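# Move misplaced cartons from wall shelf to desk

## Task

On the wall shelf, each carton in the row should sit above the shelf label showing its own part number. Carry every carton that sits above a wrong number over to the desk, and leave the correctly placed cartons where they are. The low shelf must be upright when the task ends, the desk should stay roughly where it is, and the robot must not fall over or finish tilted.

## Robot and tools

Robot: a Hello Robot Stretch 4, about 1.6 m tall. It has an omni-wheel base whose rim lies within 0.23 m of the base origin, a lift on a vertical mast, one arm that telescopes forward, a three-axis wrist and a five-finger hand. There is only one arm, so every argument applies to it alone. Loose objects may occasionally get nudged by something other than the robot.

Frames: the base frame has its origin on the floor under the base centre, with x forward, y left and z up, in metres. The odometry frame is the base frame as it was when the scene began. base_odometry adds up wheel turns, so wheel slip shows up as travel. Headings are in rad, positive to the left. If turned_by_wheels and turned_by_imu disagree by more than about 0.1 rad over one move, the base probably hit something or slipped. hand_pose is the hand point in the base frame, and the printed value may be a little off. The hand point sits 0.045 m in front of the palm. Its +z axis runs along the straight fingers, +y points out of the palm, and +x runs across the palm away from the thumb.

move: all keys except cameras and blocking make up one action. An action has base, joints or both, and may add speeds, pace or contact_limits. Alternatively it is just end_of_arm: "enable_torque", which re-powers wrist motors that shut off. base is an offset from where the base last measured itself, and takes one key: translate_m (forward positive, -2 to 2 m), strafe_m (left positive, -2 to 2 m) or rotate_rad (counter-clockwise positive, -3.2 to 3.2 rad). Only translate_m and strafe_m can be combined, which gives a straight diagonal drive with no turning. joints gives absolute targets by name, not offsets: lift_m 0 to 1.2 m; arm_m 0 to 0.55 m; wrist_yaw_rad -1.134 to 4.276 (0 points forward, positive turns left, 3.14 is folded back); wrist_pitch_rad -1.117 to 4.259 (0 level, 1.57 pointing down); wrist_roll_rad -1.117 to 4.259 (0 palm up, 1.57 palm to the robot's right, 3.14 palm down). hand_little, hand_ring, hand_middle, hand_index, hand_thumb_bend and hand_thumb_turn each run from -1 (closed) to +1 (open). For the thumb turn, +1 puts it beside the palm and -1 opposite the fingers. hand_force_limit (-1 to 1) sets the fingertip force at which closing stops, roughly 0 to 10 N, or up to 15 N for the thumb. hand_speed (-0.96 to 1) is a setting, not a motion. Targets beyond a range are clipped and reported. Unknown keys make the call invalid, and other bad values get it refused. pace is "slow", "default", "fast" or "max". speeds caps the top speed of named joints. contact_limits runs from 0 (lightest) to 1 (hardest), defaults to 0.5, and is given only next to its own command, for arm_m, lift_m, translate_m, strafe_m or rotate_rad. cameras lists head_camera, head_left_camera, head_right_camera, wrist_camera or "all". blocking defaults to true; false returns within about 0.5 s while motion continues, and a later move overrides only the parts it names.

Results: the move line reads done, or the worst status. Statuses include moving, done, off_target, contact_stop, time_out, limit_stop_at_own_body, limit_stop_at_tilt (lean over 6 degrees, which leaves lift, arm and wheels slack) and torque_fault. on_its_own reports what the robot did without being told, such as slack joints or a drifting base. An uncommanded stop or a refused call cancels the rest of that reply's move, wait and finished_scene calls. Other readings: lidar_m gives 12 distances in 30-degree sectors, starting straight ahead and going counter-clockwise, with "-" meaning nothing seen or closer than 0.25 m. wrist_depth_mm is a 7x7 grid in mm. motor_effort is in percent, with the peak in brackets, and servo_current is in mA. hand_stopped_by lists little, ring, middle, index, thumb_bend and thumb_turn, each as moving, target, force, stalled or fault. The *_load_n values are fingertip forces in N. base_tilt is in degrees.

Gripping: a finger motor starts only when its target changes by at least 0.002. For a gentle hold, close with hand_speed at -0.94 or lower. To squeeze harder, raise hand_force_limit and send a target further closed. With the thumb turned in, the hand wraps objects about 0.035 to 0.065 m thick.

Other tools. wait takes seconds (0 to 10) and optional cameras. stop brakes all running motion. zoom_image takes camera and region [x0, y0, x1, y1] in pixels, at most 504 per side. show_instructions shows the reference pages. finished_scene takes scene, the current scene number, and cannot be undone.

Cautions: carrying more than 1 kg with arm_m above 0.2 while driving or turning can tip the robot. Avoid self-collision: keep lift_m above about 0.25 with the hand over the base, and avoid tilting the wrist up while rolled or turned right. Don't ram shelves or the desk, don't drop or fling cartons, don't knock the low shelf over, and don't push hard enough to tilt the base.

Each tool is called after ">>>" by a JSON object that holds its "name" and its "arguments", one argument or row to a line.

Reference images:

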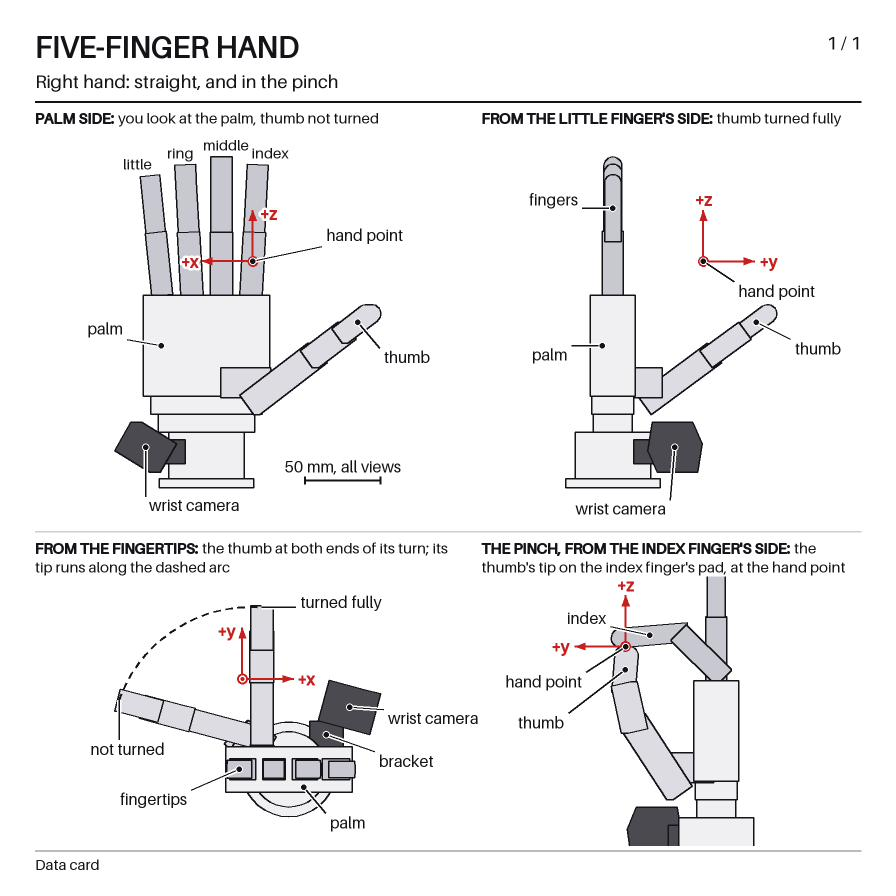

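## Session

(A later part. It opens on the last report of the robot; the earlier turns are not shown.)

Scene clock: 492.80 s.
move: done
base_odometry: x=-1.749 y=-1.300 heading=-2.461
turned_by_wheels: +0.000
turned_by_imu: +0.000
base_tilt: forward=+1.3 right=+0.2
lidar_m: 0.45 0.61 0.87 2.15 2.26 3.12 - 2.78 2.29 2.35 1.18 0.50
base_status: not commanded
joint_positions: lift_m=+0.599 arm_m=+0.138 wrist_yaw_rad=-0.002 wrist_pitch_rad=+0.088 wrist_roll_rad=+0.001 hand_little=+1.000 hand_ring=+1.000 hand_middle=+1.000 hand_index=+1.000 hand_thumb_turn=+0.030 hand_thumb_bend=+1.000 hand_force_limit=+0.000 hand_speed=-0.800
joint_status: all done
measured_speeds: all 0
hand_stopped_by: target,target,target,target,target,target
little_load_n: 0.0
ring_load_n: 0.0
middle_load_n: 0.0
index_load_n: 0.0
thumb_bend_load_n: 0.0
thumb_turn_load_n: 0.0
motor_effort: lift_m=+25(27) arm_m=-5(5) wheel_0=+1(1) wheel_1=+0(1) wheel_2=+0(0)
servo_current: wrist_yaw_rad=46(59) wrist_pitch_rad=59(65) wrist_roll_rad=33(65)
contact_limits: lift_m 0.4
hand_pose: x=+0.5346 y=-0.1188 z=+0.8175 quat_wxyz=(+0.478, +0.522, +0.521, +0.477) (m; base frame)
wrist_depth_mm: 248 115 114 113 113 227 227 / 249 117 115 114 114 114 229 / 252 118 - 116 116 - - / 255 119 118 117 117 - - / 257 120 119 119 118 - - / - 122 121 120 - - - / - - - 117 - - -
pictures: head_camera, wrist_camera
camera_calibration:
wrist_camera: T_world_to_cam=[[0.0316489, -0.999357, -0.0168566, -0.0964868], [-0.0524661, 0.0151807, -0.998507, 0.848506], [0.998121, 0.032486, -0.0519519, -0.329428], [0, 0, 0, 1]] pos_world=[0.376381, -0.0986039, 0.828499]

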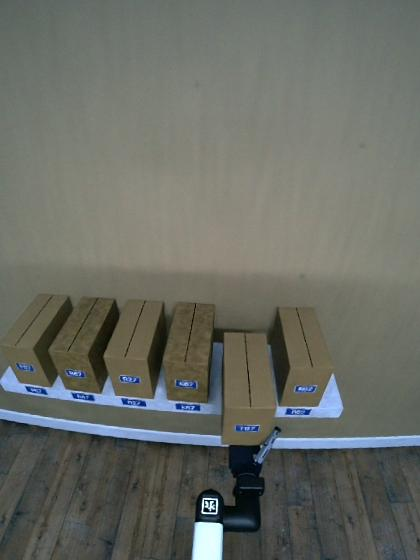

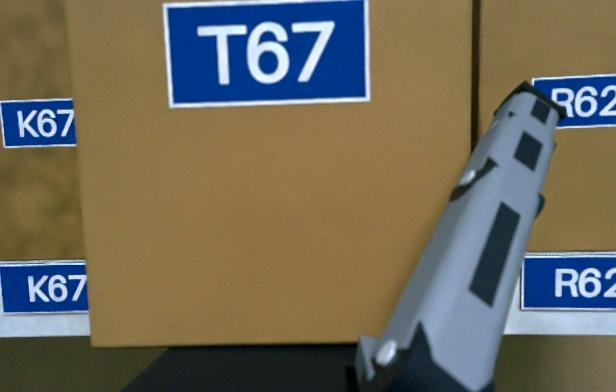

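>>> {"name": "move", "arguments": {
  "joints": {"lift_m": 0.5945},
  "speeds": {"lift_m": 0.03}
}}

>>> {"name": "move", "arguments": {
  "joints": {"arm_m": 0.15},
  "speeds": {"arm_m": 0.03},
  "contact_limits": {"arm_m": 0.1},
  "cameras": ["wrist_camera", "head_camera"]
}}

Scene clock: 500.87 s.
move: done
base_odometry: x=-1.749 y=-1.300 heading=-2.461
turned_by_wheels: +0.000
turned_by_imu: +0.000
base_tilt: forward=+1.4 right=+0.3
lidar_m: 0.46 0.61 0.85 2.14 2.29 3.08 - 2.75 2.28 2.33 1.21 0.49
base_status: not commanded
joint_positions: lift_m=+0.595 arm_m=+0.138 wrist_yaw_rad=-0.002 wrist_pitch_rad=+0.088 wrist_roll_rad=+0.001 hand_little=+1.000 hand_ring=+1.000 hand_middle=+1.000 hand_index=+1.000 hand_thumb_turn=+0.030 hand_thumb_bend=+1.000 hand_force_limit=+0.000 hand_speed=-0.800
joint_status: all done
measured_speeds: all 0
hand_stopped_by: target,target,target,target,target,target
little_load_n: 0.0
ring_load_n: 0.0
middle_load_n: 0.0
index_load_n: 0.0
thumb_bend_load_n: 0.0
thumb_turn_load_n: 0.0
motor_effort: lift_m=+18(24) arm_m=-5(5) wheel_0=+1(1) wheel_1=+1(1) wheel_2=+0(0)
servo_current: wrist_yaw_rad=59(59) wrist_pitch_rad=52(59) wrist_roll_rad=33(59)
hand_pose: x=+0.5346 y=-0.1188 z=+0.8132 quat_wxyz=(+0.478, +0.522, +0.521, +0.477) (m; base frame)
wrist_depth_mm: 247 114 113 113 112 228 228 / 249 116 115 114 113 114 229 / 253 117 - 115 115 - - / 257 119 118 117 117 - - / 258 120 119 118 118 - - / - 121 121 120 - - - / - - - 117 - - -
pictures: none

Scene clock: 501.63 s.
move: done
base_odometry: x=-1.749 y=-1.300 heading=-2.461
turned_by_wheels: +0.000
turned_by_imu: +0.000
base_tilt: forward=+1.3 right=+0.3
lidar_m: 0.48 0.61 0.89 2.16 2.24 3.09 - 2.75 2.31 2.34 1.20 0.50
base_status: not commanded
joint_positions: lift_m=+0.595 arm_m=+0.150 wrist_yaw_rad=-0.002 wrist_pitch_rad=+0.088 wrist_roll_rad=+0.001 hand_little=+1.000 hand_ring=+1.000 hand_middle=+1.000 hand_index=+1.000 hand_thumb_turn=+0.030 hand_thumb_bend=+1.000 hand_force_limit=+0.000 hand_speed=-0.800
joint_status: all done
measured_speeds: all 0
hand_stopped_by: target,target,target,target,target,target
little_load_n: 0.0
ring_load_n: 0.0
middle_load_n: 0.0
index_load_n: 0.0
thumb_bend_load_n: 0.0
thumb_turn_load_n: 0.0
motor_effort: lift_m=+18(18) arm_m=+6(8) wheel_0=+1(1) wheel_1=+0(1) wheel_2=+0(0)
servo_current: wrist_yaw_rad=46(59) wrist_pitch_rad=52(59) wrist_roll_rad=52(52)
contact_limits: arm_m 0.1
hand_pose: x=+0.5463 y=-0.1188 z=+0.8132 quat_wxyz=(+0.478, +0.522, +0.521, +0.477) (m; base frame)
wrist_depth_mm: 232 108 108 109 110 224 224 / 235 110 110 110 111 - 224 / 237 111 - 112 112 - - / 241 113 113 113 114 - - / 242 114 114 115 115 - - / - 116 116 116 117 - - / - 116 - 117 - - -
pictures: head_camera, wrist_camera
camera_calibration:
wrist_camera: T_world_to_cam=[[0.0316489, -0.999357, -0.0168566, -0.0969313], [-0.0524661, 0.0151807, -0.998507, 0.844727], [0.998121, 0.032486, -0.0519519, -0.341335], [0, 0, 0, 1]] pos_world=[0.388081, -0.0986039, 0.824099]

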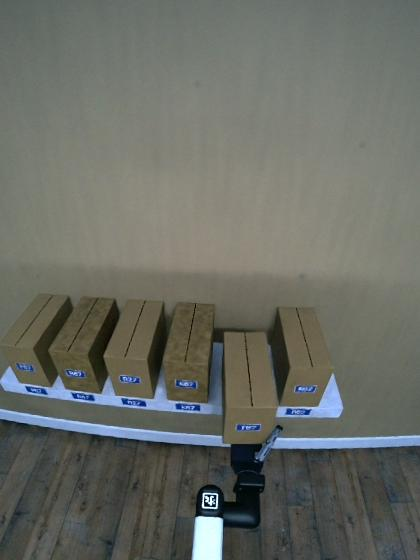

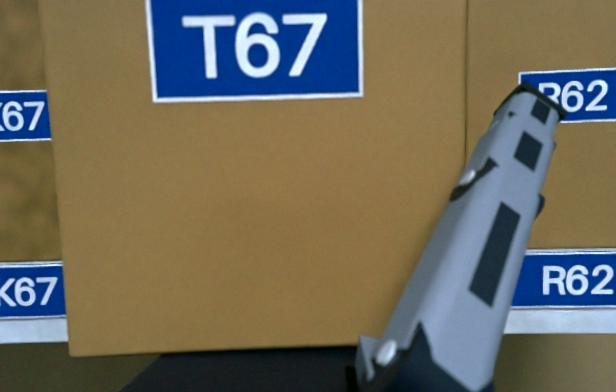

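>>> {"name": "move", "arguments": {
  "joints": {"hand_thumb_turn": 1.0},
  "cameras": ["wrist_camera", "head_camera"]
}}

>>> {"name": "zoom_image", "arguments": {
  "camera": "head_camera",
  "region": [150, 280, 350, 480]
}}

Scene clock: 509.10 s.
move: done
base_odometry: x=-1.749 y=-1.300 heading=-2.461
turned_by_wheels: +0.000
turned_by_imu: +0.000
base_tilt: forward=+1.4 right=+0.3
lidar_m: 0.46 0.61 0.84 2.15 2.25 3.06 - 2.77 2.28 2.35 1.21 0.54
base_status: not commanded
joint_positions: lift_m=+0.595 arm_m=+0.150 wrist_yaw_rad=-0.002 wrist_pitch_rad=+0.088 wrist_roll_rad=+0.001 hand_little=+1.000 hand_ring=+1.000 hand_middle=+1.000 hand_index=+1.000 hand_thumb_turn=+1.000 hand_thumb_bend=+1.000 hand_force_limit=+0.000 hand_speed=-0.800
joint_status: all done
measured_speeds: all 0
hand_stopped_by: target,target,target,target,target,target
little_load_n: 0.0
ring_load_n: 0.0
middle_load_n: 0.0
index_load_n: 0.0
thumb_bend_load_n: 0.0
thumb_turn_load_n: 0.0
motor_effort: lift_m=+18(18) arm_m=+6(6) wheel_0=+1(1) wheel_1=+1(1) wheel_2=+0(0)
servo_current: wrist_yaw_rad=52(59) wrist_pitch_rad=52(59) wrist_roll_rad=52(65)
contact_limits: arm_m 0.1
hand_pose: x=+0.5463 y=-0.1188 z=+0.8132 quat_wxyz=(+0.478, +0.522, +0.521, +0.477) (m; base frame)
wrist_depth_mm: 232 108 108 109 110 224 224 / 236 110 110 111 111 226 225 / 237 111 - 112 112 229 229 / 241 113 113 113 114 115 231 / 244 114 114 115 115 116 232 / - 116 116 116 116 117 - / - 116 - 117 - - -
pictures: head_camera, wrist_camera
camera_calibration:
wrist_camera: T_world_to_cam=[[0.0316489, -0.999357, -0.0168566, -0.0969313], [-0.0524661, 0.0151807, -0.998507, 0.844727], [0.998121, 0.032486, -0.0519519, -0.341335], [0, 0, 0, 1]] pos_world=[0.388081, -0.0986039, 0.824099]

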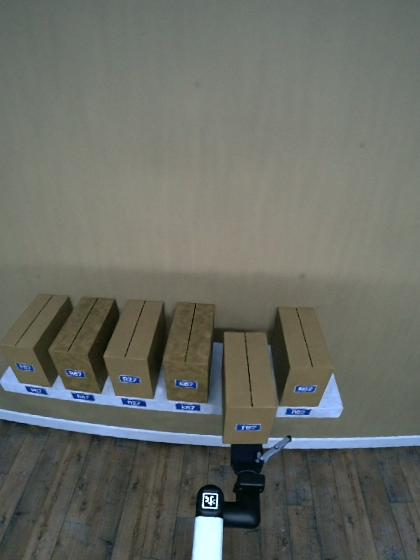

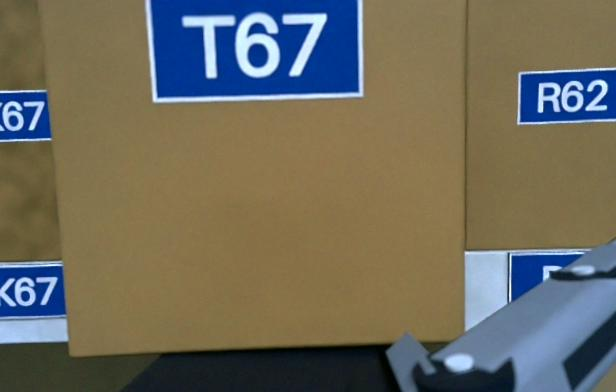

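Scaled by 2.520 from the camera's 420x560 image, which has a finer 1200x1600 frame.

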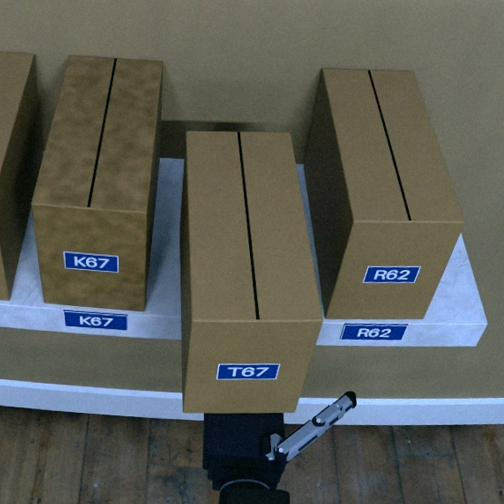

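>>> {"name": "move", "arguments": {
  "joints": {"lift_m": 0.5505, "wrist_pitch_rad": -0.15, "arm_m": 0.151},
  "speeds": {"lift_m": 0.055, "wrist_pitch_rad": 0.28},
  "cameras": ["wrist_camera"]
}}

>>> {"name": "move", "arguments": {
  "joints": {"lift_m": 0.562},
  "speeds": {"lift_m": 0.04},
  "contact_limits": {"lift_m": 0.4}
}}

>>> {"name": "move", "arguments": {
  "joints": {"arm_m": 0.135},
  "speeds": {"arm_m": 0.03},
  "cameras": ["wrist_camera"]
}}

Scene clock: 517.37 s.
move: done
base_odometry: x=-1.749 y=-1.300 heading=-2.461
turned_by_wheels: +0.000
turned_by_imu: +0.000
base_tilt: forward=+1.4 right=+0.2
lidar_m: 0.45 0.63 0.88 2.14 2.25 3.07 - 2.78 2.28 2.33 1.21 0.53
base_status: not commanded
joint_positions: lift_m=+0.551 arm_m=+0.151 wrist_yaw_rad=-0.002 wrist_pitch_rad=-0.135 wrist_roll_rad=+0.001 hand_little=+1.000 hand_ring=+1.000 hand_middle=+1.000 hand_index=+1.000 hand_thumb_turn=+1.000 hand_thumb_bend=+1.000 hand_force_limit=+0.000 hand_speed=-0.800
joint_status: all done
measured_speeds: all 0
hand_stopped_by: target,target,target,target,target,target
little_load_n: 0.0
ring_load_n: 0.0
middle_load_n: 0.0
index_load_n: 0.0
thumb_bend_load_n: 0.0
thumb_turn_load_n: 0.0
motor_effort: lift_m=+17(18) arm_m=+5(8) wheel_0=+1(1) wheel_1=+0(1) wheel_2=+0(0)
servo_current: wrist_yaw_rad=52(59) wrist_pitch_rad=78(130) wrist_roll_rad=39(65)
hand_pose: x=+0.5328 y=-0.1188 z=+0.8183 quat_wxyz=(+0.533, +0.466, +0.464, +0.532) (m; base frame)
wrist_depth_mm: 271 134 133 134 134 259 259 / 267 131 131 132 132 255 254 / 262 128 128 129 129 249 249 / 256 125 125 126 - 245 244 / 250 122 123 123 123 239 239 / 246 120 121 121 121 - - / - - - 117 - - -
pictures: wrist_camera
camera_calibration:
wrist_camera: T_world_to_cam=[[0.0345104, -0.999364, -0.00893447, -0.104425], [0.170258, 0.014688, -0.98529, 0.719656], [0.984795, 0.0324816, 0.170656, -0.502601], [0, 0, 0, 1]] pos_world=[0.376036, -0.098604, 0.793909]

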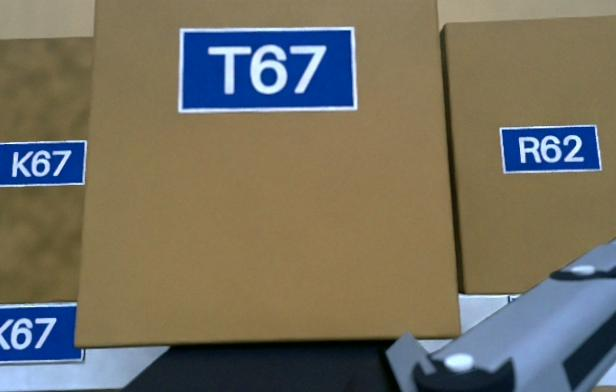

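Scene clock: 518.07 s.
move: done
base_odometry: x=-1.749 y=-1.300 heading=-2.461
turned_by_wheels: +0.000
turned_by_imu: +0.000
base_tilt: forward=+1.3 right=+0.2
lidar_m: 0.46 0.60 0.87 2.17 2.26 3.09 - 2.74 2.31 2.34 1.23 0.50
base_status: not commanded
joint_positions: lift_m=+0.561 arm_m=+0.151 wrist_yaw_rad=-0.002 wrist_pitch_rad=-0.135 wrist_roll_rad=+0.001 hand_little=+1.000 hand_ring=+1.000 hand_middle=+1.000 hand_index=+1.000 hand_thumb_turn=+1.000 hand_thumb_bend=+1.000 hand_force_limit=+0.000 hand_speed=-0.800
joint_status: all done
measured_speeds: all 0
hand_stopped_by: target,target,target,target,target,target
little_load_n: 0.0
ring_load_n: 0.5
middle_load_n: 0.5
index_load_n: 0.0
thumb_bend_load_n: 0.0
thumb_turn_load_n: 0.0
motor_effort: lift_m=+25(26) arm_m=+5(5) wheel_0=+1(1) wheel_1=+0(1) wheel_2=+0(0)
servo_current: wrist_yaw_rad=46(59) wrist_pitch_rad=85(85) wrist_roll_rad=39(65)
contact_limits: lift_m 0.4
hand_pose: x=+0.5328 y=-0.1188 z=+0.8291 quat_wxyz=(+0.533, +0.466, +0.464, +0.532) (m; base frame)
wrist_depth_mm: - 135 135 136 136 256 255 / 264 132 132 132 133 254 254 / 259 128 129 129 130 248 247 / 254 125 125 126 - 244 243 / 250 123 124 123 124 239 238 / 246 120 121 121 122 - - / - - - 117 - - -
pictures: none

Scene clock: 518.97 s.
move: done
base_odometry: x=-1.749 y=-1.300 heading=-2.461
turned_by_wheels: +0.000
turned_by_imu: +0.000
base_tilt: forward=+1.3 right=+0.1
lidar_m: 0.46 0.61 0.87 2.16 2.26 3.12 - 2.77 2.30 2.35 1.21 0.49
base_status: not commanded
joint_positions: lift_m=+0.561 arm_m=+0.135 wrist_yaw_rad=-0.002 wrist_pitch_rad=-0.135 wrist_roll_rad=+0.001 hand_little=+1.000 hand_ring=+1.000 hand_middle=+1.000 hand_index=+1.000 hand_thumb_turn=+1.000 hand_thumb_bend=+1.000 hand_force_limit=+0.000 hand_speed=-0.800
joint_status: all done
measured_speeds: all 0
hand_stopped_by: target,target,target,target,target,target
little_load_n: 0.0
ring_load_n: 0.0
middle_load_n: 0.5
index_load_n: 0.0
thumb_bend_load_n: 0.0
thumb_turn_load_n: 0.0
motor_effort: lift_m=+25(26) arm_m=-5(9) wheel_0=+1(1) wheel_1=+0(1) wheel_2=+0(0)
servo_current: wrist_yaw_rad=52(52) wrist_pitch_rad=78(85) wrist_roll_rad=20(52)
contact_limits: lift_m 0.4
hand_pose: x=+0.5170 y=-0.1188 z=+0.8291 quat_wxyz=(+0.533, +0.466, +0.464, +0.532) (m; base frame)
wrist_depth_mm: - 135 135 136 136 272 - / 282 132 132 132 133 268 265 / 277 129 129 130 130 263 262 / 270 126 125 126 - 258 257 / 266 123 124 124 124 253 253 / 263 120 121 121 121 - - / - - - 117 - - -
pictures: wrist_camera
camera_calibration:
wrist_camera: T_world_to_cam=[[0.0345104, -0.999364, -0.00893447, -0.103787], [0.170258, 0.014688, -0.98529, 0.73297], [0.984795, 0.0324816, 0.170656, -0.488983], [0, 0, 0, 1]] pos_world=[0.360336, -0.098604, 0.804709]

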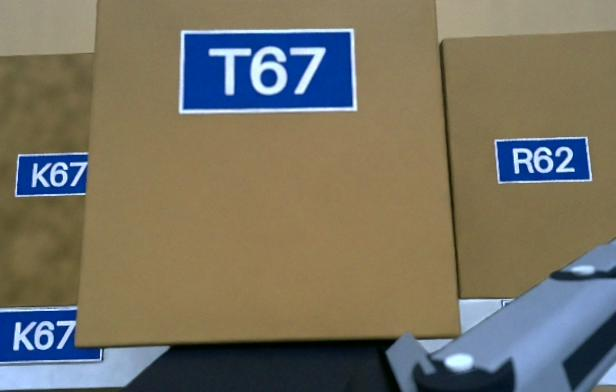

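>>> {"name": "move", "arguments": {
  "joints": {"lift_m": 0.594, "wrist_pitch_rad": 0.08, "arm_m": 0.131},
  "speeds": {"lift_m": 0.045, "wrist_pitch_rad": 0.28, "arm_m": 0.03},
  "cameras": ["wrist_camera"]
}}

>>> {"name": "move", "arguments": {
  "joints": {"arm_m": 0.153},
  "speeds": {"arm_m": 0.03},
  "contact_limits": {"arm_m": 0.1},
  "cameras": ["wrist_camera", "head_camera"]
}}

Scene clock: 524.80 s.
move: done
base_odometry: x=-1.749 y=-1.300 heading=-2.461
turned_by_wheels: +0.000
turned_by_imu: +0.000
base_tilt: forward=+1.4 right=+0.3
lidar_m: 0.45 0.61 0.87 2.15 2.25 3.08 - 2.78 2.26 2.35 1.20 0.50
base_status: not commanded
joint_positions: lift_m=+0.594 arm_m=+0.131 wrist_yaw_rad=-0.002 wrist_pitch_rad=+0.085 wrist_roll_rad=+0.001 hand_little=+1.000 hand_ring=+1.000 hand_middle=+1.000 hand_index=+1.000 hand_thumb_turn=+1.000 hand_thumb_bend=+1.000 hand_force_limit=+0.000 hand_speed=-0.800
joint_status: all done
measured_speeds: all 0
hand_stopped_by: target,target,target,target,target,target
little_load_n: 0.0
ring_load_n: 0.0
middle_load_n: 0.0
index_load_n: 0.0
thumb_bend_load_n: 0.0
thumb_turn_load_n: 0.0
motor_effort: lift_m=+24(27) arm_m=-5(8) wheel_0=+1(1) wheel_1=+0(1) wheel_2=+0(0)
servo_current: wrist_yaw_rad=59(59) wrist_pitch_rad=46(78) wrist_roll_rad=33(59)
hand_pose: x=+0.5275 y=-0.1188 z=+0.8128 quat_wxyz=(+0.478, +0.522, +0.520, +0.478) (m; base frame)
wrist_depth_mm: 251 111 111 112 112 239 239 / 255 112 112 113 113 243 242 / 258 113 - 114 114 246 247 / 263 115 115 116 116 248 249 / 264 116 116 117 117 244 247 / - 118 118 118 119 119 - / - - - 117 - - -
pictures: wrist_camera
camera_calibration:
wrist_camera: T_world_to_cam=[[0.0316926, -0.999357, -0.0167681, -0.096434], [-0.0496611, 0.0151814, -0.998651, 0.842115], [0.998263, 0.0324826, -0.049148, -0.324869], [0, 0, 0, 1]] pos_world=[0.369181, -0.0986039, 0.823395]

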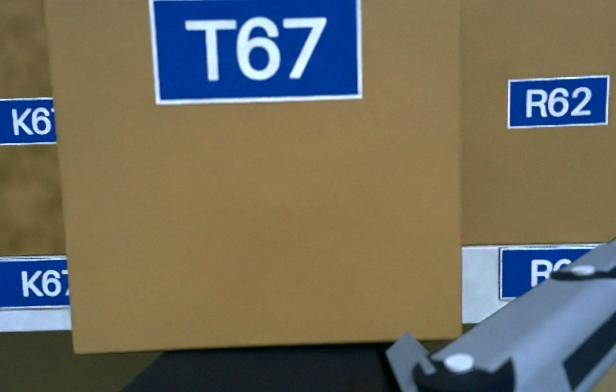

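Scene clock: 525.90 s.
move: done
base_odometry: x=-1.749 y=-1.300 heading=-2.461
turned_by_wheels: +0.000
turned_by_imu: +0.000
base_tilt: forward=+1.4 right=+0.3
lidar_m: 0.47 0.61 0.86 2.15 2.26 3.08 - 2.77 2.29 2.34 1.24 0.50
base_status: not commanded
joint_positions: lift_m=+0.594 arm_m=+0.153 wrist_yaw_rad=-0.002 wrist_pitch_rad=+0.086 wrist_roll_rad=+0.001 hand_little=+1.000 hand_ring=+1.000 hand_middle=+1.000 hand_index=+1.000 hand_thumb_turn=+1.000 hand_thumb_bend=+1.000 hand_force_limit=+0.000 hand_speed=-0.800
joint_status: all done
measured_speeds: all 0
hand_stopped_by: target,target,target,target,target,target
little_load_n: 0.0
ring_load_n: 0.0
middle_load_n: 0.0
index_load_n: 0.0
thumb_bend_load_n: 0.0
thumb_turn_load_n: 0.0
motor_effort: lift_m=+24(24) arm_m=+6(9) wheel_0=+1(1) wheel_1=+1(1) wheel_2=+0(0)
servo_current: wrist_yaw_rad=52(59) wrist_pitch_rad=46(59) wrist_roll_rad=33(59)
contact_limits: arm_m 0.1
hand_pose: x=+0.5493 y=-0.1188 z=+0.8127 quat_wxyz=(+0.478, +0.522, +0.520, +0.478) (m; base frame)
wrist_depth_mm: 102 102 102 102 103 221 222 / 102 103 103 104 104 224 224 / 234 104 104 105 105 106 227 / 106 105 106 106 107 229 229 / 240 107 107 107 - 229 231 / - 108 108 109 109 - - / - 109 - 110 - - -
pictures: head_camera, wrist_camera
camera_calibration:
wrist_camera: T_world_to_cam=[[0.0316838, -0.999357, -0.0167944, -0.0971014], [-0.0503647, 0.0151852, -0.998615, 0.843345], [0.998228, 0.0324858, -0.0498512, -0.346043], [0, 0, 0, 1]] pos_world=[0.390981, -0.0986039, 0.823296]

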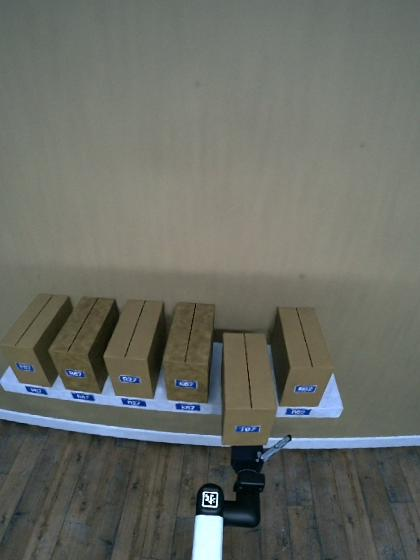

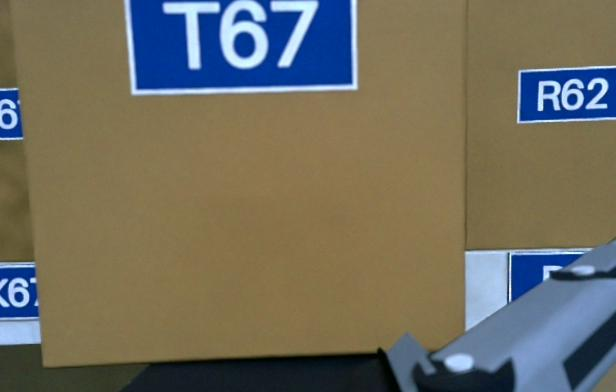

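>>> {"name": "move", "arguments": {
  "joints": {"lift_m": 0.588},
  "speeds": {"lift_m": 0.03},
  "cameras": ["wrist_camera"]
}}

Scene clock: 530.57 s.
move: done
base_odometry: x=-1.749 y=-1.300 heading=-2.461
turned_by_wheels: +0.000
turned_by_imu: +0.000
base_tilt: forward=+1.4 right=+0.1
lidar_m: 0.46 0.61 0.85 2.15 2.26 3.09 - 2.78 2.29 2.35 1.20 0.48
base_status: not commanded
joint_positions: lift_m=+0.588 arm_m=+0.153 wrist_yaw_rad=-0.002 wrist_pitch_rad=+0.086 wrist_roll_rad=+0.001 hand_little=+1.000 hand_ring=+1.000 hand_middle=+1.000 hand_index=+1.000 hand_thumb_turn=+1.000 hand_thumb_bend=+1.000 hand_force_limit=+0.000 hand_speed=-0.800
joint_status: all done
measured_speeds: all 0
hand_stopped_by: target,target,target,target,target,target
little_load_n: 0.0
ring_load_n: 0.0
middle_load_n: 0.0
index_load_n: 0.0
thumb_bend_load_n: 0.0
thumb_turn_load_n: 0.0
motor_effort: lift_m=+16(23) arm_m=+6(6) wheel_0=+1(1) wheel_1=+1(1) wheel_2=+0(0)
servo_current: wrist_yaw_rad=52(59) wrist_pitch_rad=52(52) wrist_roll_rad=33(52)
contact_limits: arm_m 0.1
hand_pose: x=+0.5493 y=-0.1188 z=+0.8073 quat_wxyz=(+0.478, +0.522, +0.520, +0.478) (m; base frame)
wrist_depth_mm: 102 102 102 103 103 223 224 / 103 103 104 104 105 226 225 / 235 104 105 105 106 107 227 / 106 105 106 106 107 229 230 / 240 107 107 107 - 227 231 / - 108 108 108 109 - - / - 109 - 109 - - -
pictures: wrist_camera
camera_calibration:
wrist_camera: T_world_to_cam=[[0.0316838, -0.999357, -0.0167944, -0.0971921], [-0.0503647, 0.0151852, -0.998615, 0.837953], [0.998228, 0.0324858, -0.0498512, -0.346312], [0, 0, 0, 1]] pos_world=[0.390981, -0.0986039, 0.817896]

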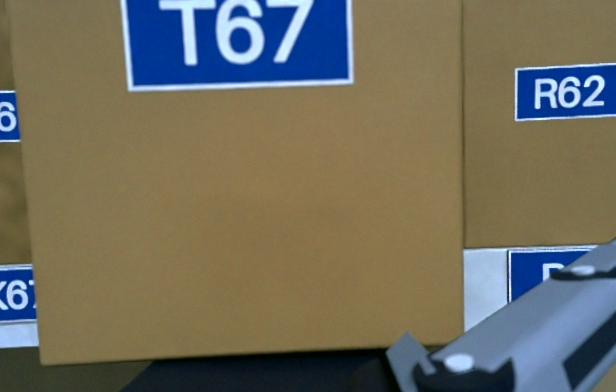

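>>> {"name": "move", "arguments": {
  "joints": {"lift_m": 0.548, "wrist_pitch_rad": -0.15, "arm_m": 0.1535},
  "speeds": {"lift_m": 0.05, "wrist_pitch_rad": 0.28},
  "cameras": ["wrist_camera"]
}}

>>> {"name": "move", "arguments": {
  "joints": {"lift_m": 0.562},
  "speeds": {"lift_m": 0.04},
  "contact_limits": {"lift_m": 0.4}
}}

>>> {"name": "move", "arguments": {
  "joints": {"arm_m": 0.137},
  "speeds": {"arm_m": 0.03},
  "cameras": ["wrist_camera"]
}}

>>> {"name": "move", "arguments": {
  "joints": {"lift_m": 0.590, "wrist_pitch_rad": 0.08, "arm_m": 0.132},
  "speeds": {"lift_m": 0.035, "wrist_pitch_rad": 0.28, "arm_m": 0.03},
  "cameras": ["wrist_camera"]
}}

Scene clock: 537.03 s.
move: done
base_odometry: x=-1.749 y=-1.300 heading=-2.461
turned_by_wheels: +0.000
turned_by_imu: +0.000
base_tilt: forward=+1.3 right=+0.3
lidar_m: 0.46 0.63 0.87 2.16 2.24 3.11 - 2.75 2.30 2.35 1.22 0.51
base_status: not commanded
joint_positions: lift_m=+0.548 arm_m=+0.153 wrist_yaw_rad=-0.002 wrist_pitch_rad=-0.139 wrist_roll_rad=+0.001 hand_little=+1.000 hand_ring=+1.000 hand_middle=+1.000 hand_index=+1.000 hand_thumb_turn=+1.000 hand_thumb_bend=+1.000 hand_force_limit=+0.000 hand_speed=-0.800
joint_status: all done
measured_speeds: all 0
hand_stopped_by: target,target,target,target,target,target
little_load_n: 0.0
ring_load_n: 0.0
middle_load_n: 0.0
index_load_n: 0.0
thumb_bend_load_n: 0.0
thumb_turn_load_n: 0.0
motor_effort: lift_m=+16(17) arm_m=+5(7) wheel_0=+1(1) wheel_1=+1(1) wheel_2=+0(0)
servo_current: wrist_yaw_rad=52(59) wrist_pitch_rad=59(78) wrist_roll_rad=39(52)
hand_pose: x=+0.5349 y=-0.1188 z=+0.8167 quat_wxyz=(+0.534, +0.465, +0.463, +0.533) (m; base frame)
wrist_depth_mm: 270 127 128 128 129 258 259 / 265 125 124 126 126 254 253 / 258 122 122 123 124 249 248 / 253 120 119 120 119 243 243 / 247 117 117 118 118 237 238 / 115 114 - 114 116 - - / - - - 113 - - -
pictures: wrist_camera
camera_calibration:
wrist_camera: T_world_to_cam=[[0.0345444, -0.999364, -0.00879312, -0.104646], [0.174165, 0.0146835, -0.984607, 0.715089], [0.98411, 0.0324812, 0.174561, -0.507225], [0, 0, 0, 1]] pos_world=[0.378238, -0.098604, 0.791704]

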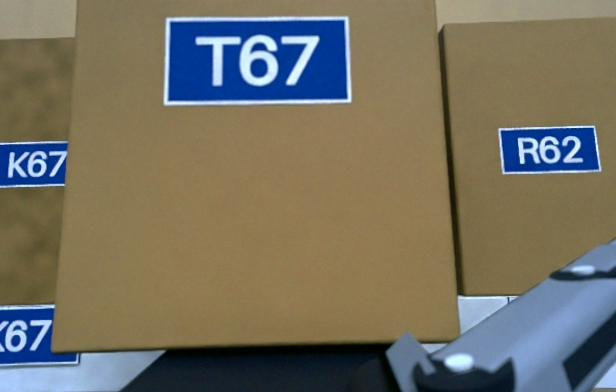

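Scene clock: 537.80 s.
move: done
base_odometry: x=-1.749 y=-1.300 heading=-2.461
turned_by_wheels: +0.000
turned_by_imu: +0.000
base_tilt: forward=+1.4 right=+0.1
lidar_m: 0.47 0.61 0.85 2.14 2.24 3.08 - 2.79 2.30 2.32 1.21 0.53
base_status: not commanded
joint_positions: lift_m=+0.561 arm_m=+0.153 wrist_yaw_rad=-0.002 wrist_pitch_rad=-0.139 wrist_roll_rad=+0.001 hand_little=+1.000 hand_ring=+1.000 hand_middle=+1.000 hand_index=+1.000 hand_thumb_turn=+1.000 hand_thumb_bend=+1.000 hand_force_limit=+0.000 hand_speed=-0.800
joint_status: all done
measured_speeds: all 0
hand_stopped_by: target,target,target,target,target,target
little_load_n: 0.0
ring_load_n: 0.5
middle_load_n: 1.0
index_load_n: 0.0
thumb_bend_load_n: 0.0
thumb_turn_load_n: 0.5
motor_effort: lift_m=+25(26) arm_m=+5(6) wheel_0=+1(1) wheel_1=+0(1) wheel_2=+0(0)
servo_current: wrist_yaw_rad=52(59) wrist_pitch_rad=65(72) wrist_roll_rad=65(65)
contact_limits: lift_m 0.4
hand_pose: x=+0.5350 y=-0.1188 z=+0.8298 quat_wxyz=(+0.534, +0.465, +0.463, +0.533) (m; base frame)
wrist_depth_mm: 265 128 128 129 129 255 254 / 260 125 125 126 126 252 251 / 255 122 122 123 124 247 245 / 251 120 119 120 120 242 241 / 246 117 117 118 118 236 237 / 242 114 - 115 116 235 - / - - - 113 - - -
pictures: none

Scene clock: 538.70 s.
move: done
base_odometry: x=-1.749 y=-1.300 heading=-2.461
turned_by_wheels: +0.000
turned_by_imu: +0.000
base_tilt: forward=+1.3 right=+0.2
lidar_m: 0.43 0.63 0.89 2.17 2.26 3.10 - 2.80 2.27 2.34 1.18 0.48
base_status: not commanded
joint_positions: lift_m=+0.561 arm_m=+0.137 wrist_yaw_rad=-0.002 wrist_pitch_rad=-0.138 wrist_roll_rad=+0.001 hand_little=+1.000 hand_ring=+1.000 hand_middle=+1.000 hand_index=+1.000 hand_thumb_turn=+1.000 hand_thumb_bend=+1.000 hand_force_limit=+0.000 hand_speed=-0.800
joint_status: all done
measured_speeds: all 0
hand_stopped_by: target,target,target,target,target,target
little_load_n: 0.0
ring_load_n: 0.5
middle_load_n: 0.5
index_load_n: 0.0
thumb_bend_load_n: 0.0
thumb_turn_load_n: 0.0
motor_effort: lift_m=+26(26) arm_m=-6(7) wheel_0=+1(1) wheel_1=+0(1) wheel_2=+0(0)
servo_current: wrist_yaw_rad=52(65) wrist_pitch_rad=72(72) wrist_roll_rad=52(65)
contact_limits: lift_m 0.4
hand_pose: x=+0.5188 y=-0.1188 z=+0.8298 quat_wxyz=(+0.534, +0.465, +0.463, +0.533) (m; base frame)
wrist_depth_mm: - 128 128 129 129 271 - / 281 125 125 126 126 267 264 / 274 123 123 123 124 260 260 / 268 120 119 120 120 257 257 / 264 117 117 118 118 252 252 / 262 114 - 115 116 - - / - - - 113 - - -
pictures: wrist_camera
camera_calibration:
wrist_camera: T_world_to_cam=[[0.0345346, -0.999365, -0.00882827, -0.103942], [0.173159, 0.0146833, -0.984784, 0.731398], [0.984288, 0.0324804, 0.173557, -0.492941], [0, 0, 0, 1]] pos_world=[0.362137, -0.098604, 0.804905]

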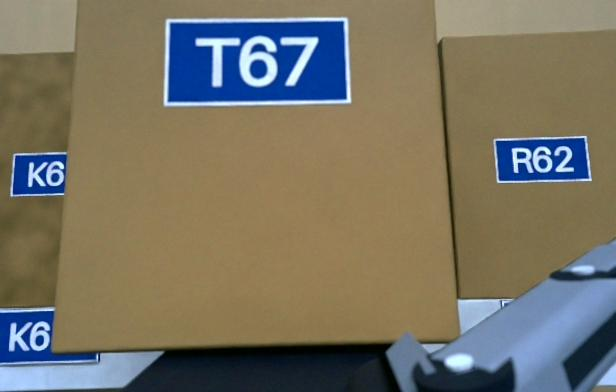

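Scene clock: 539.93 s.
move: done
base_odometry: x=-1.749 y=-1.300 heading=-2.461
turned_by_wheels: +0.000
turned_by_imu: +0.000
base_tilt: forward=+1.5 right=+0.1
lidar_m: 0.44 0.63 0.84 2.15 2.25 3.09 - 2.78 2.30 2.33 1.20 0.52
base_status: not commanded
joint_positions: lift_m=+0.590 arm_m=+0.132 wrist_yaw_rad=-0.002 wrist_pitch_rad=+0.083 wrist_roll_rad=+0.001 hand_little=+1.000 hand_ring=+1.000 hand_middle=+1.000 hand_index=+1.000 hand_thumb_turn=+1.000 hand_thumb_bend=+1.000 hand_force_limit=+0.000 hand_speed=-0.800
joint_status: all done
measured_speeds: all 0
hand_stopped_by: target,target,target,target,target,target
little_load_n: -0.5
ring_load_n: 0.0
middle_load_n: 0.0
index_load_n: 0.0
thumb_bend_load_n: 0.0
thumb_turn_load_n: 0.0
motor_effort: lift_m=+22(27) arm_m=-5(8) wheel_0=+1(1) wheel_1=+1(1) wheel_2=+0(0)
servo_current: wrist_yaw_rad=46(59) wrist_pitch_rad=39(65) wrist_roll_rad=46(59)
hand_pose: x=+0.5284 y=-0.1188 z=+0.8095 quat_wxyz=(+0.479, +0.521, +0.519, +0.479) (m; base frame)
wrist_depth_mm: 105 105 105 105 106 240 241 / 105 106 106 106 107 243 243 / 257 107 107 108 108 245 246 / 260 108 109 109 110 248 249 / 262 109 110 110 111 245 246 / - 111 - 112 112 - - / - 111 112 112 - - -
pictures: wrist_camera
camera_calibration:
wrist_camera: T_world_to_cam=[[0.0317345, -0.999357, -0.0166933, -0.0966014], [-0.04716, 0.015186, -0.998772, 0.837636], [0.998383, 0.0324828, -0.0466478, -0.328043], [0, 0, 0, 1]] pos_world=[0.370081, -0.0986039, 0.819692]

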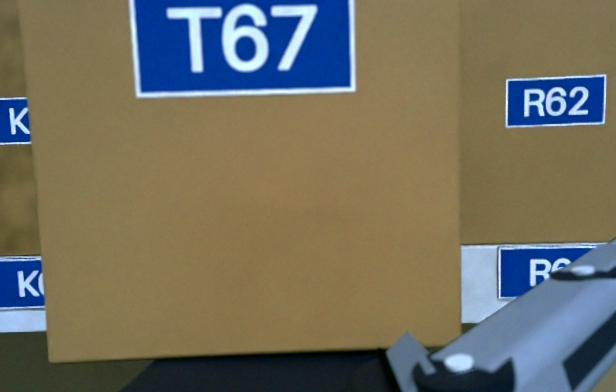

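>>> {"name": "move", "arguments": {
  "joints": {"lift_m": 0.5865},
  "speeds": {"lift_m": 0.03}
}}

>>> {"name": "move", "arguments": {
  "joints": {"arm_m": 0.1535},
  "speeds": {"arm_m": 0.03},
  "contact_limits": {"arm_m": 0.1},
  "cameras": ["wrist_camera", "head_camera"]
}}

Scene clock: 544.17 s.
move: done
base_odometry: x=-1.749 y=-1.300 heading=-2.461
turned_by_wheels: +0.000
turned_by_imu: +0.000
base_tilt: forward=+1.3 right=+0.3
lidar_m: 0.46 0.62 0.86 2.16 2.22 3.09 - 2.79 2.29 2.34 1.21 0.47
base_status: not commanded
joint_positions: lift_m=+0.587 arm_m=+0.132 wrist_yaw_rad=-0.002 wrist_pitch_rad=+0.084 wrist_roll_rad=+0.001 hand_little=+1.000 hand_ring=+1.000 hand_middle=+1.000 hand_index=+1.000 hand_thumb_turn=+1.000 hand_thumb_bend=+1.000 hand_force_limit=+0.000 hand_speed=-0.800
joint_status: all done
measured_speeds: all 0
hand_stopped_by: target,target,target,target,target,target
little_load_n: 0.0
ring_load_n: 0.5
middle_load_n: 0.0
index_load_n: 0.0
thumb_bend_load_n: 0.0
thumb_turn_load_n: 0.0
motor_effort: lift_m=+17(20) arm_m=-5(5) wheel_0=+1(1) wheel_1=+1(1) wheel_2=+0(0)
servo_current: wrist_yaw_rad=52(59) wrist_pitch_rad=46(52) wrist_roll_rad=52(59)
hand_pose: x=+0.5284 y=-0.1188 z=+0.8062 quat_wxyz=(+0.479, +0.521, +0.520, +0.478) (m; base frame)
wrist_depth_mm: 102 102 102 102 103 104 240 / 103 103 104 104 105 244 243 / 257 105 105 106 106 245 245 / 260 106 107 107 108 249 248 / 262 108 109 109 110 244 244 / - 111 - 111 111 - - / - 111 112 112 - - -
pictures: none

Scene clock: 545.23 s.
move: done
base_odometry: x=-1.749 y=-1.300 heading=-2.461
turned_by_wheels: +0.000
turned_by_imu: +0.000
base_tilt: forward=+1.3 right=+0.2
lidar_m: 0.44 0.61 0.87 2.16 2.25 3.08 - 2.77 2.28 2.35 1.20 0.51
base_status: not commanded
joint_positions: lift_m=+0.587 arm_m=+0.153 wrist_yaw_rad=-0.002 wrist_pitch_rad=+0.084 wrist_roll_rad=+0.001 hand_little=+1.000 hand_ring=+1.000 hand_middle=+1.000 hand_index=+1.000 hand_thumb_turn=+1.000 hand_thumb_bend=+1.000 hand_force_limit=+0.000 hand_speed=-0.800
joint_status: all done
measured_speeds: all 0
hand_stopped_by: target,target,target,target,target,target
little_load_n: 0.0
ring_load_n: 0.0
middle_load_n: 0.0
index_load_n: 0.0
thumb_bend_load_n: 0.0
thumb_turn_load_n: 0.0
motor_effort: lift_m=+17(17) arm_m=+5(9) wheel_0=+1(1) wheel_1=+0(1) wheel_2=+0(0)
servo_current: wrist_yaw_rad=46(59) wrist_pitch_rad=46(46) wrist_roll_rad=46(65)
contact_limits: arm_m 0.1
hand_pose: x=+0.5497 y=-0.1188 z=+0.8062 quat_wxyz=(+0.479, +0.521, +0.520, +0.478) (m; base frame)
wrist_depth_mm: - - - - - - 223 / - - - - - - 225 / - - - - - - 226 / - - - - - - 229 / - - - - - - 230 / - - - - - - - / - - - - - - -
pictures: head_camera, wrist_camera
camera_calibration:
wrist_camera: T_world_to_cam=[[0.0317167, -0.999357, -0.0167322, -0.0972921], [-0.0483629, 0.0151865, -0.998714, 0.83587], [0.998326, 0.0324851, -0.0478501, -0.348454], [0, 0, 0, 1]] pos_world=[0.391381, -0.0986039, 0.816493]

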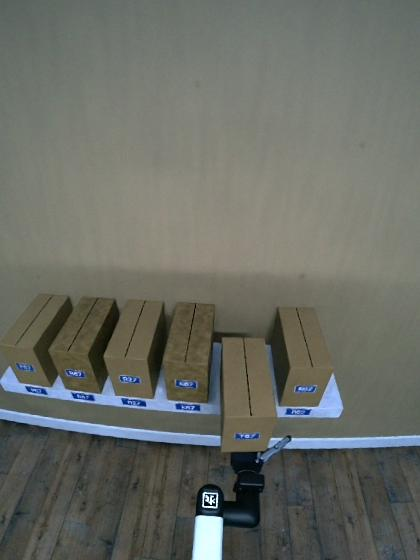

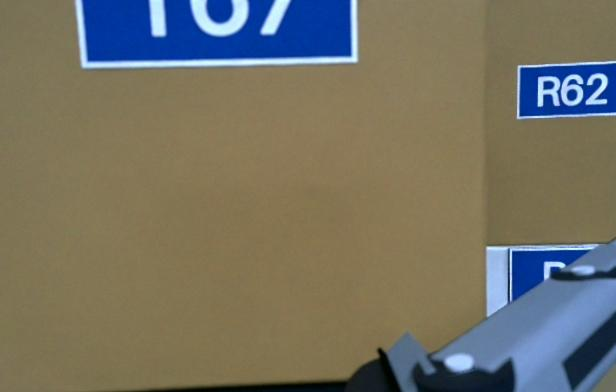

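>>> {"name": "move", "arguments": {
  "joints": {"lift_m": 0.5475, "wrist_pitch_rad": -0.11, "arm_m": 0.152},
  "speeds": {"lift_m": 0.041, "wrist_pitch_rad": 0.2},
  "cameras": ["wrist_camera", "head_camera"]
}}

>>> {"name": "zoom_image", "arguments": {
  "camera": "head_camera",
  "region": [150, 300, 350, 500]
}}

Scene clock: 556.80 s.
move: done
base_odometry: x=-1.749 y=-1.300 heading=-2.461
turned_by_wheels: +0.000
turned_by_imu: +0.000
base_tilt: forward=+1.4 right=+0.2
lidar_m: 0.43 0.63 0.87 2.15 2.26 3.15 - 2.77 2.27 2.36 1.21 0.46
base_status: not commanded
joint_positions: lift_m=+0.548 arm_m=+0.152 wrist_yaw_rad=-0.002 wrist_pitch_rad=-0.097 wrist_roll_rad=+0.001 hand_little=+1.000 hand_ring=+1.000 hand_middle=+1.000 hand_index=+1.000 hand_thumb_turn=+1.000 hand_thumb_bend=+1.000 hand_force_limit=+0.000 hand_speed=-0.800
joint_status: all done
measured_speeds: all 0
hand_stopped_by: target,target,target,target,target,target
little_load_n: 0.0
ring_load_n: 0.0
middle_load_n: 0.0
index_load_n: 0.0
thumb_bend_load_n: 0.0
thumb_turn_load_n: 0.0
motor_effort: lift_m=+17(18) arm_m=-6(9) wheel_0=+1(1) wheel_1=+0(1) wheel_2=+0(0)
servo_current: wrist_yaw_rad=52(59) wrist_pitch_rad=72(98) wrist_roll_rad=33(59)
hand_pose: x=+0.5373 y=-0.1188 z=+0.8072 quat_wxyz=(+0.524, +0.476, +0.474, +0.523) (m; base frame)
wrist_depth_mm: - - - - - - 252 / - - - - - - 248 / - - - - - - 244 / - - - - - - 240 / - - - - - - 236 / - - - - - - - / - - - - - - -
pictures: head_camera, wrist_camera
camera_calibration:
wrist_camera: T_world_to_cam=[[0.0341545, -0.999363, -0.0103438, -0.103352], [0.132469, 0.0147853, -0.991077, 0.732875], [0.990598, 0.0324795, 0.13289, -0.477767], [0, 0, 0, 1]] pos_world=[0.379722, -0.098604, 0.788757]

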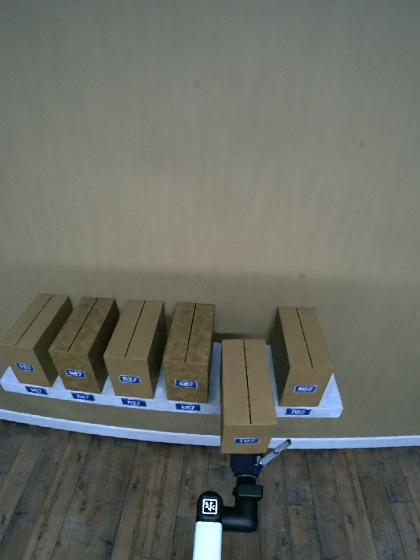

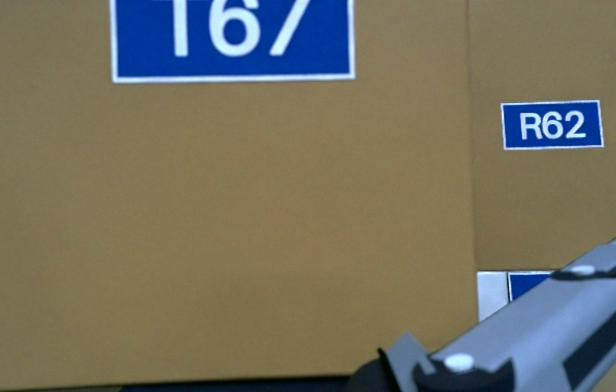

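Scaled by 2.520 from the camera's 420x560 image, which has a finer 1200x1600 frame.

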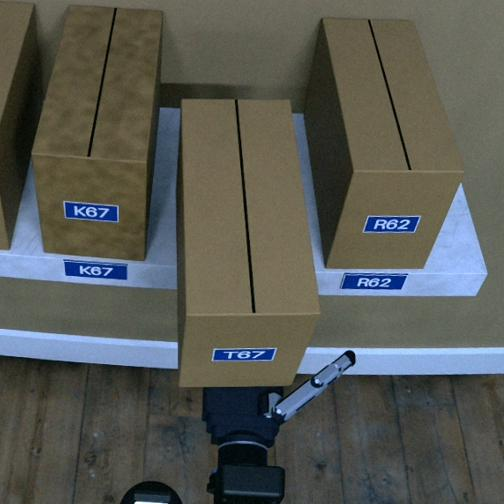

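>>> {"name": "move", "arguments": {
  "joints": {"lift_m": 0.481, "wrist_pitch_rad": -0.4, "arm_m": 0.172},
  "speeds": {"lift_m": 0.047, "wrist_pitch_rad": 0.2, "arm_m": 0.015},
  "cameras": ["wrist_camera", "head_camera"]
}}

>>> {"name": "zoom_image", "arguments": {
  "camera": "head_camera",
  "region": [150, 300, 350, 500]
}}

Scene clock: 561.20 s.
move: done
base_odometry: x=-1.749 y=-1.300 heading=-2.461
turned_by_wheels: +0.000
turned_by_imu: +0.000
base_tilt: forward=+1.3 right=+0.2
lidar_m: 0.40 0.61 0.88 2.17 2.25 3.10 - 2.77 2.27 2.34 1.20 0.44
base_status: not commanded
joint_positions: lift_m=+0.481 arm_m=+0.172 wrist_yaw_rad=-0.002 wrist_pitch_rad=-0.381 wrist_roll_rad=+0.001 hand_little=+1.000 hand_ring=+1.000 hand_middle=+1.000 hand_index=+1.000 hand_thumb_turn=+1.000 hand_thumb_bend=+1.000 hand_force_limit=+0.000 hand_speed=-0.800
joint_status: all done
measured_speeds: all 0
hand_stopped_by: target,target,target,target,target,target
little_load_n: 0.0
ring_load_n: 0.0
middle_load_n: 0.0
index_load_n: 0.0
thumb_bend_load_n: 0.0
thumb_turn_load_n: 0.0
motor_effort: lift_m=+18(19) arm_m=+5(10) wheel_0=+1(1) wheel_1=+0(1) wheel_2=+0(0)
servo_current: wrist_yaw_rad=46(59) wrist_pitch_rad=104(150) wrist_roll_rad=46(59)
hand_pose: x=+0.5257 y=-0.1187 z=+0.7975 quat_wxyz=(+0.586, +0.397, +0.395, +0.585) (m; base frame)
wrist_depth_mm: 101 101 102 102 103 - - / - - 100 101 101 283 290 / - - - - - - 273 / - - - - - - 256 / - - - - - - 244 / - - - - - - - / - - - - - - -
pictures: head_camera, wrist_camera
camera_calibration:
wrist_camera: T_world_to_cam=[[0.0355803, -0.999367, 0.0003672, -0.112217], [0.405071, 0.0140858, -0.914177, 0.520115], [0.913593, 0.0326755, 0.405315, -0.641708], [0, 0, 0, 1]] pos_world=[0.379569, -0.0985043, 0.735612]

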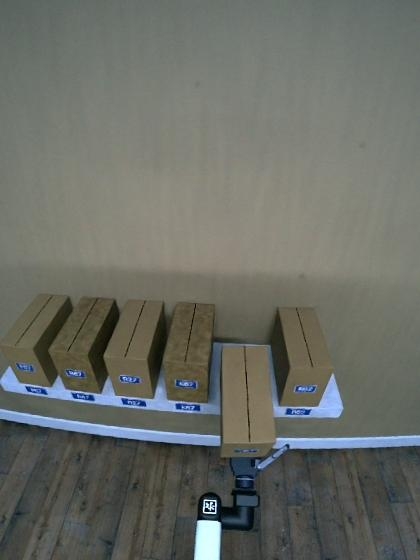

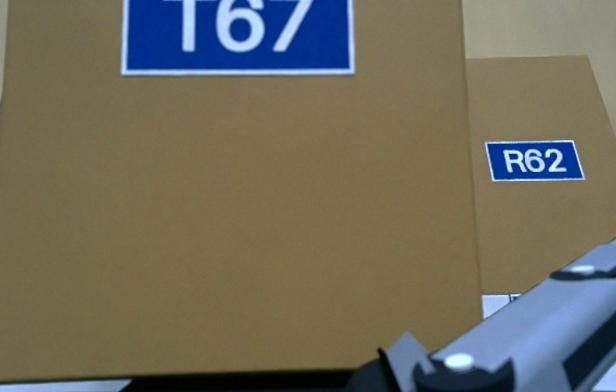

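Scaled by 2.520 from the camera's 420x560 image, which has a finer 1200x1600 frame.

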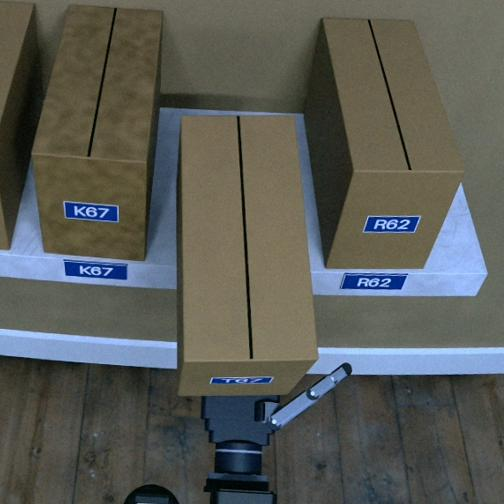

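>>> {"name": "move", "arguments": {
  "joints": {"lift_m": 0.5},
  "speeds": {"lift_m": 0.04},
  "contact_limits": {"lift_m": 0.5},
  "cameras": ["wrist_camera", "head_camera"]
}}

>>> {"name": "zoom_image", "arguments": {
  "camera": "head_camera",
  "region": [150, 300, 350, 500]
}}

Scene clock: 564.57 s.
move: done
base_odometry: x=-1.749 y=-1.300 heading=-2.461
turned_by_wheels: +0.000
turned_by_imu: +0.000
base_tilt: forward=+1.4 right=+0.4
lidar_m: 0.42 0.62 0.85 2.16 2.27 3.12 - 2.76 2.28 2.36 1.22 0.45
base_status: not commanded
joint_positions: lift_m=+0.499 arm_m=+0.172 wrist_yaw_rad=-0.002 wrist_pitch_rad=-0.381 wrist_roll_rad=+0.001 hand_little=+1.000 hand_ring=+1.000 hand_middle=+1.000 hand_index=+1.000 hand_thumb_turn=+1.000 hand_thumb_bend=+1.000 hand_force_limit=+0.000 hand_speed=-0.800
joint_status: all done
measured_speeds: all 0
hand_stopped_by: target,target,target,target,target,target
little_load_n: 0.5
ring_load_n: 1.5
middle_load_n: 0.0
index_load_n: 0.0
thumb_bend_load_n: 0.0
thumb_turn_load_n: 0.0
motor_effort: lift_m=+28(29) arm_m=+5(5) wheel_0=+1(1) wheel_1=+0(1) wheel_2=+0(0)
servo_current: wrist_yaw_rad=59(59) wrist_pitch_rad=104(111) wrist_roll_rad=46(59)
contact_limits: lift_m 0.5
hand_pose: x=+0.5257 y=-0.1187 z=+0.8157 quat_wxyz=(+0.586, +0.397, +0.395, +0.585) (m; base frame)
wrist_depth_mm: 103 104 105 105 106 - - / 101 102 102 102 103 277 279 / - - 100 101 101 102 264 / - - - - - - 249 / - - - - - - 239 / - - - - - - - / - - - - - - -
pictures: head_camera, wrist_camera
camera_calibration:
wrist_camera: T_world_to_cam=[[0.0355803, -0.999367, 0.0003672, -0.112224], [0.405071, 0.0140858, -0.914177, 0.536753], [0.913593, 0.0326755, 0.405315, -0.649085], [0, 0, 0, 1]] pos_world=[0.379569, -0.0985043, 0.753812]

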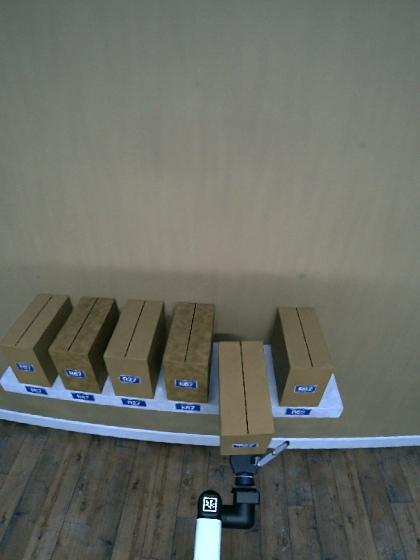

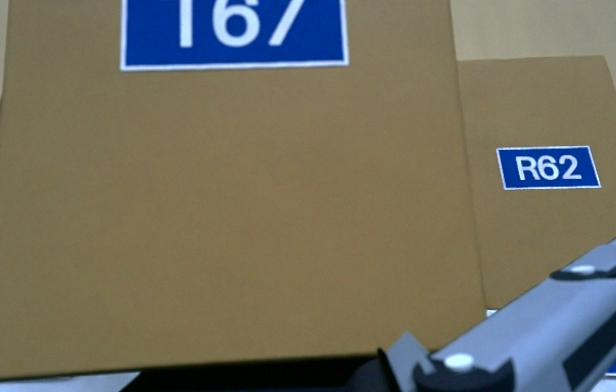

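Scaled by 2.520 from the camera's 420x560 image, which has a finer 1200x1600 frame.

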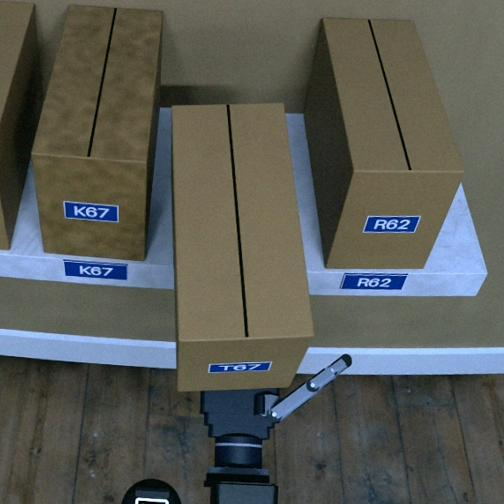

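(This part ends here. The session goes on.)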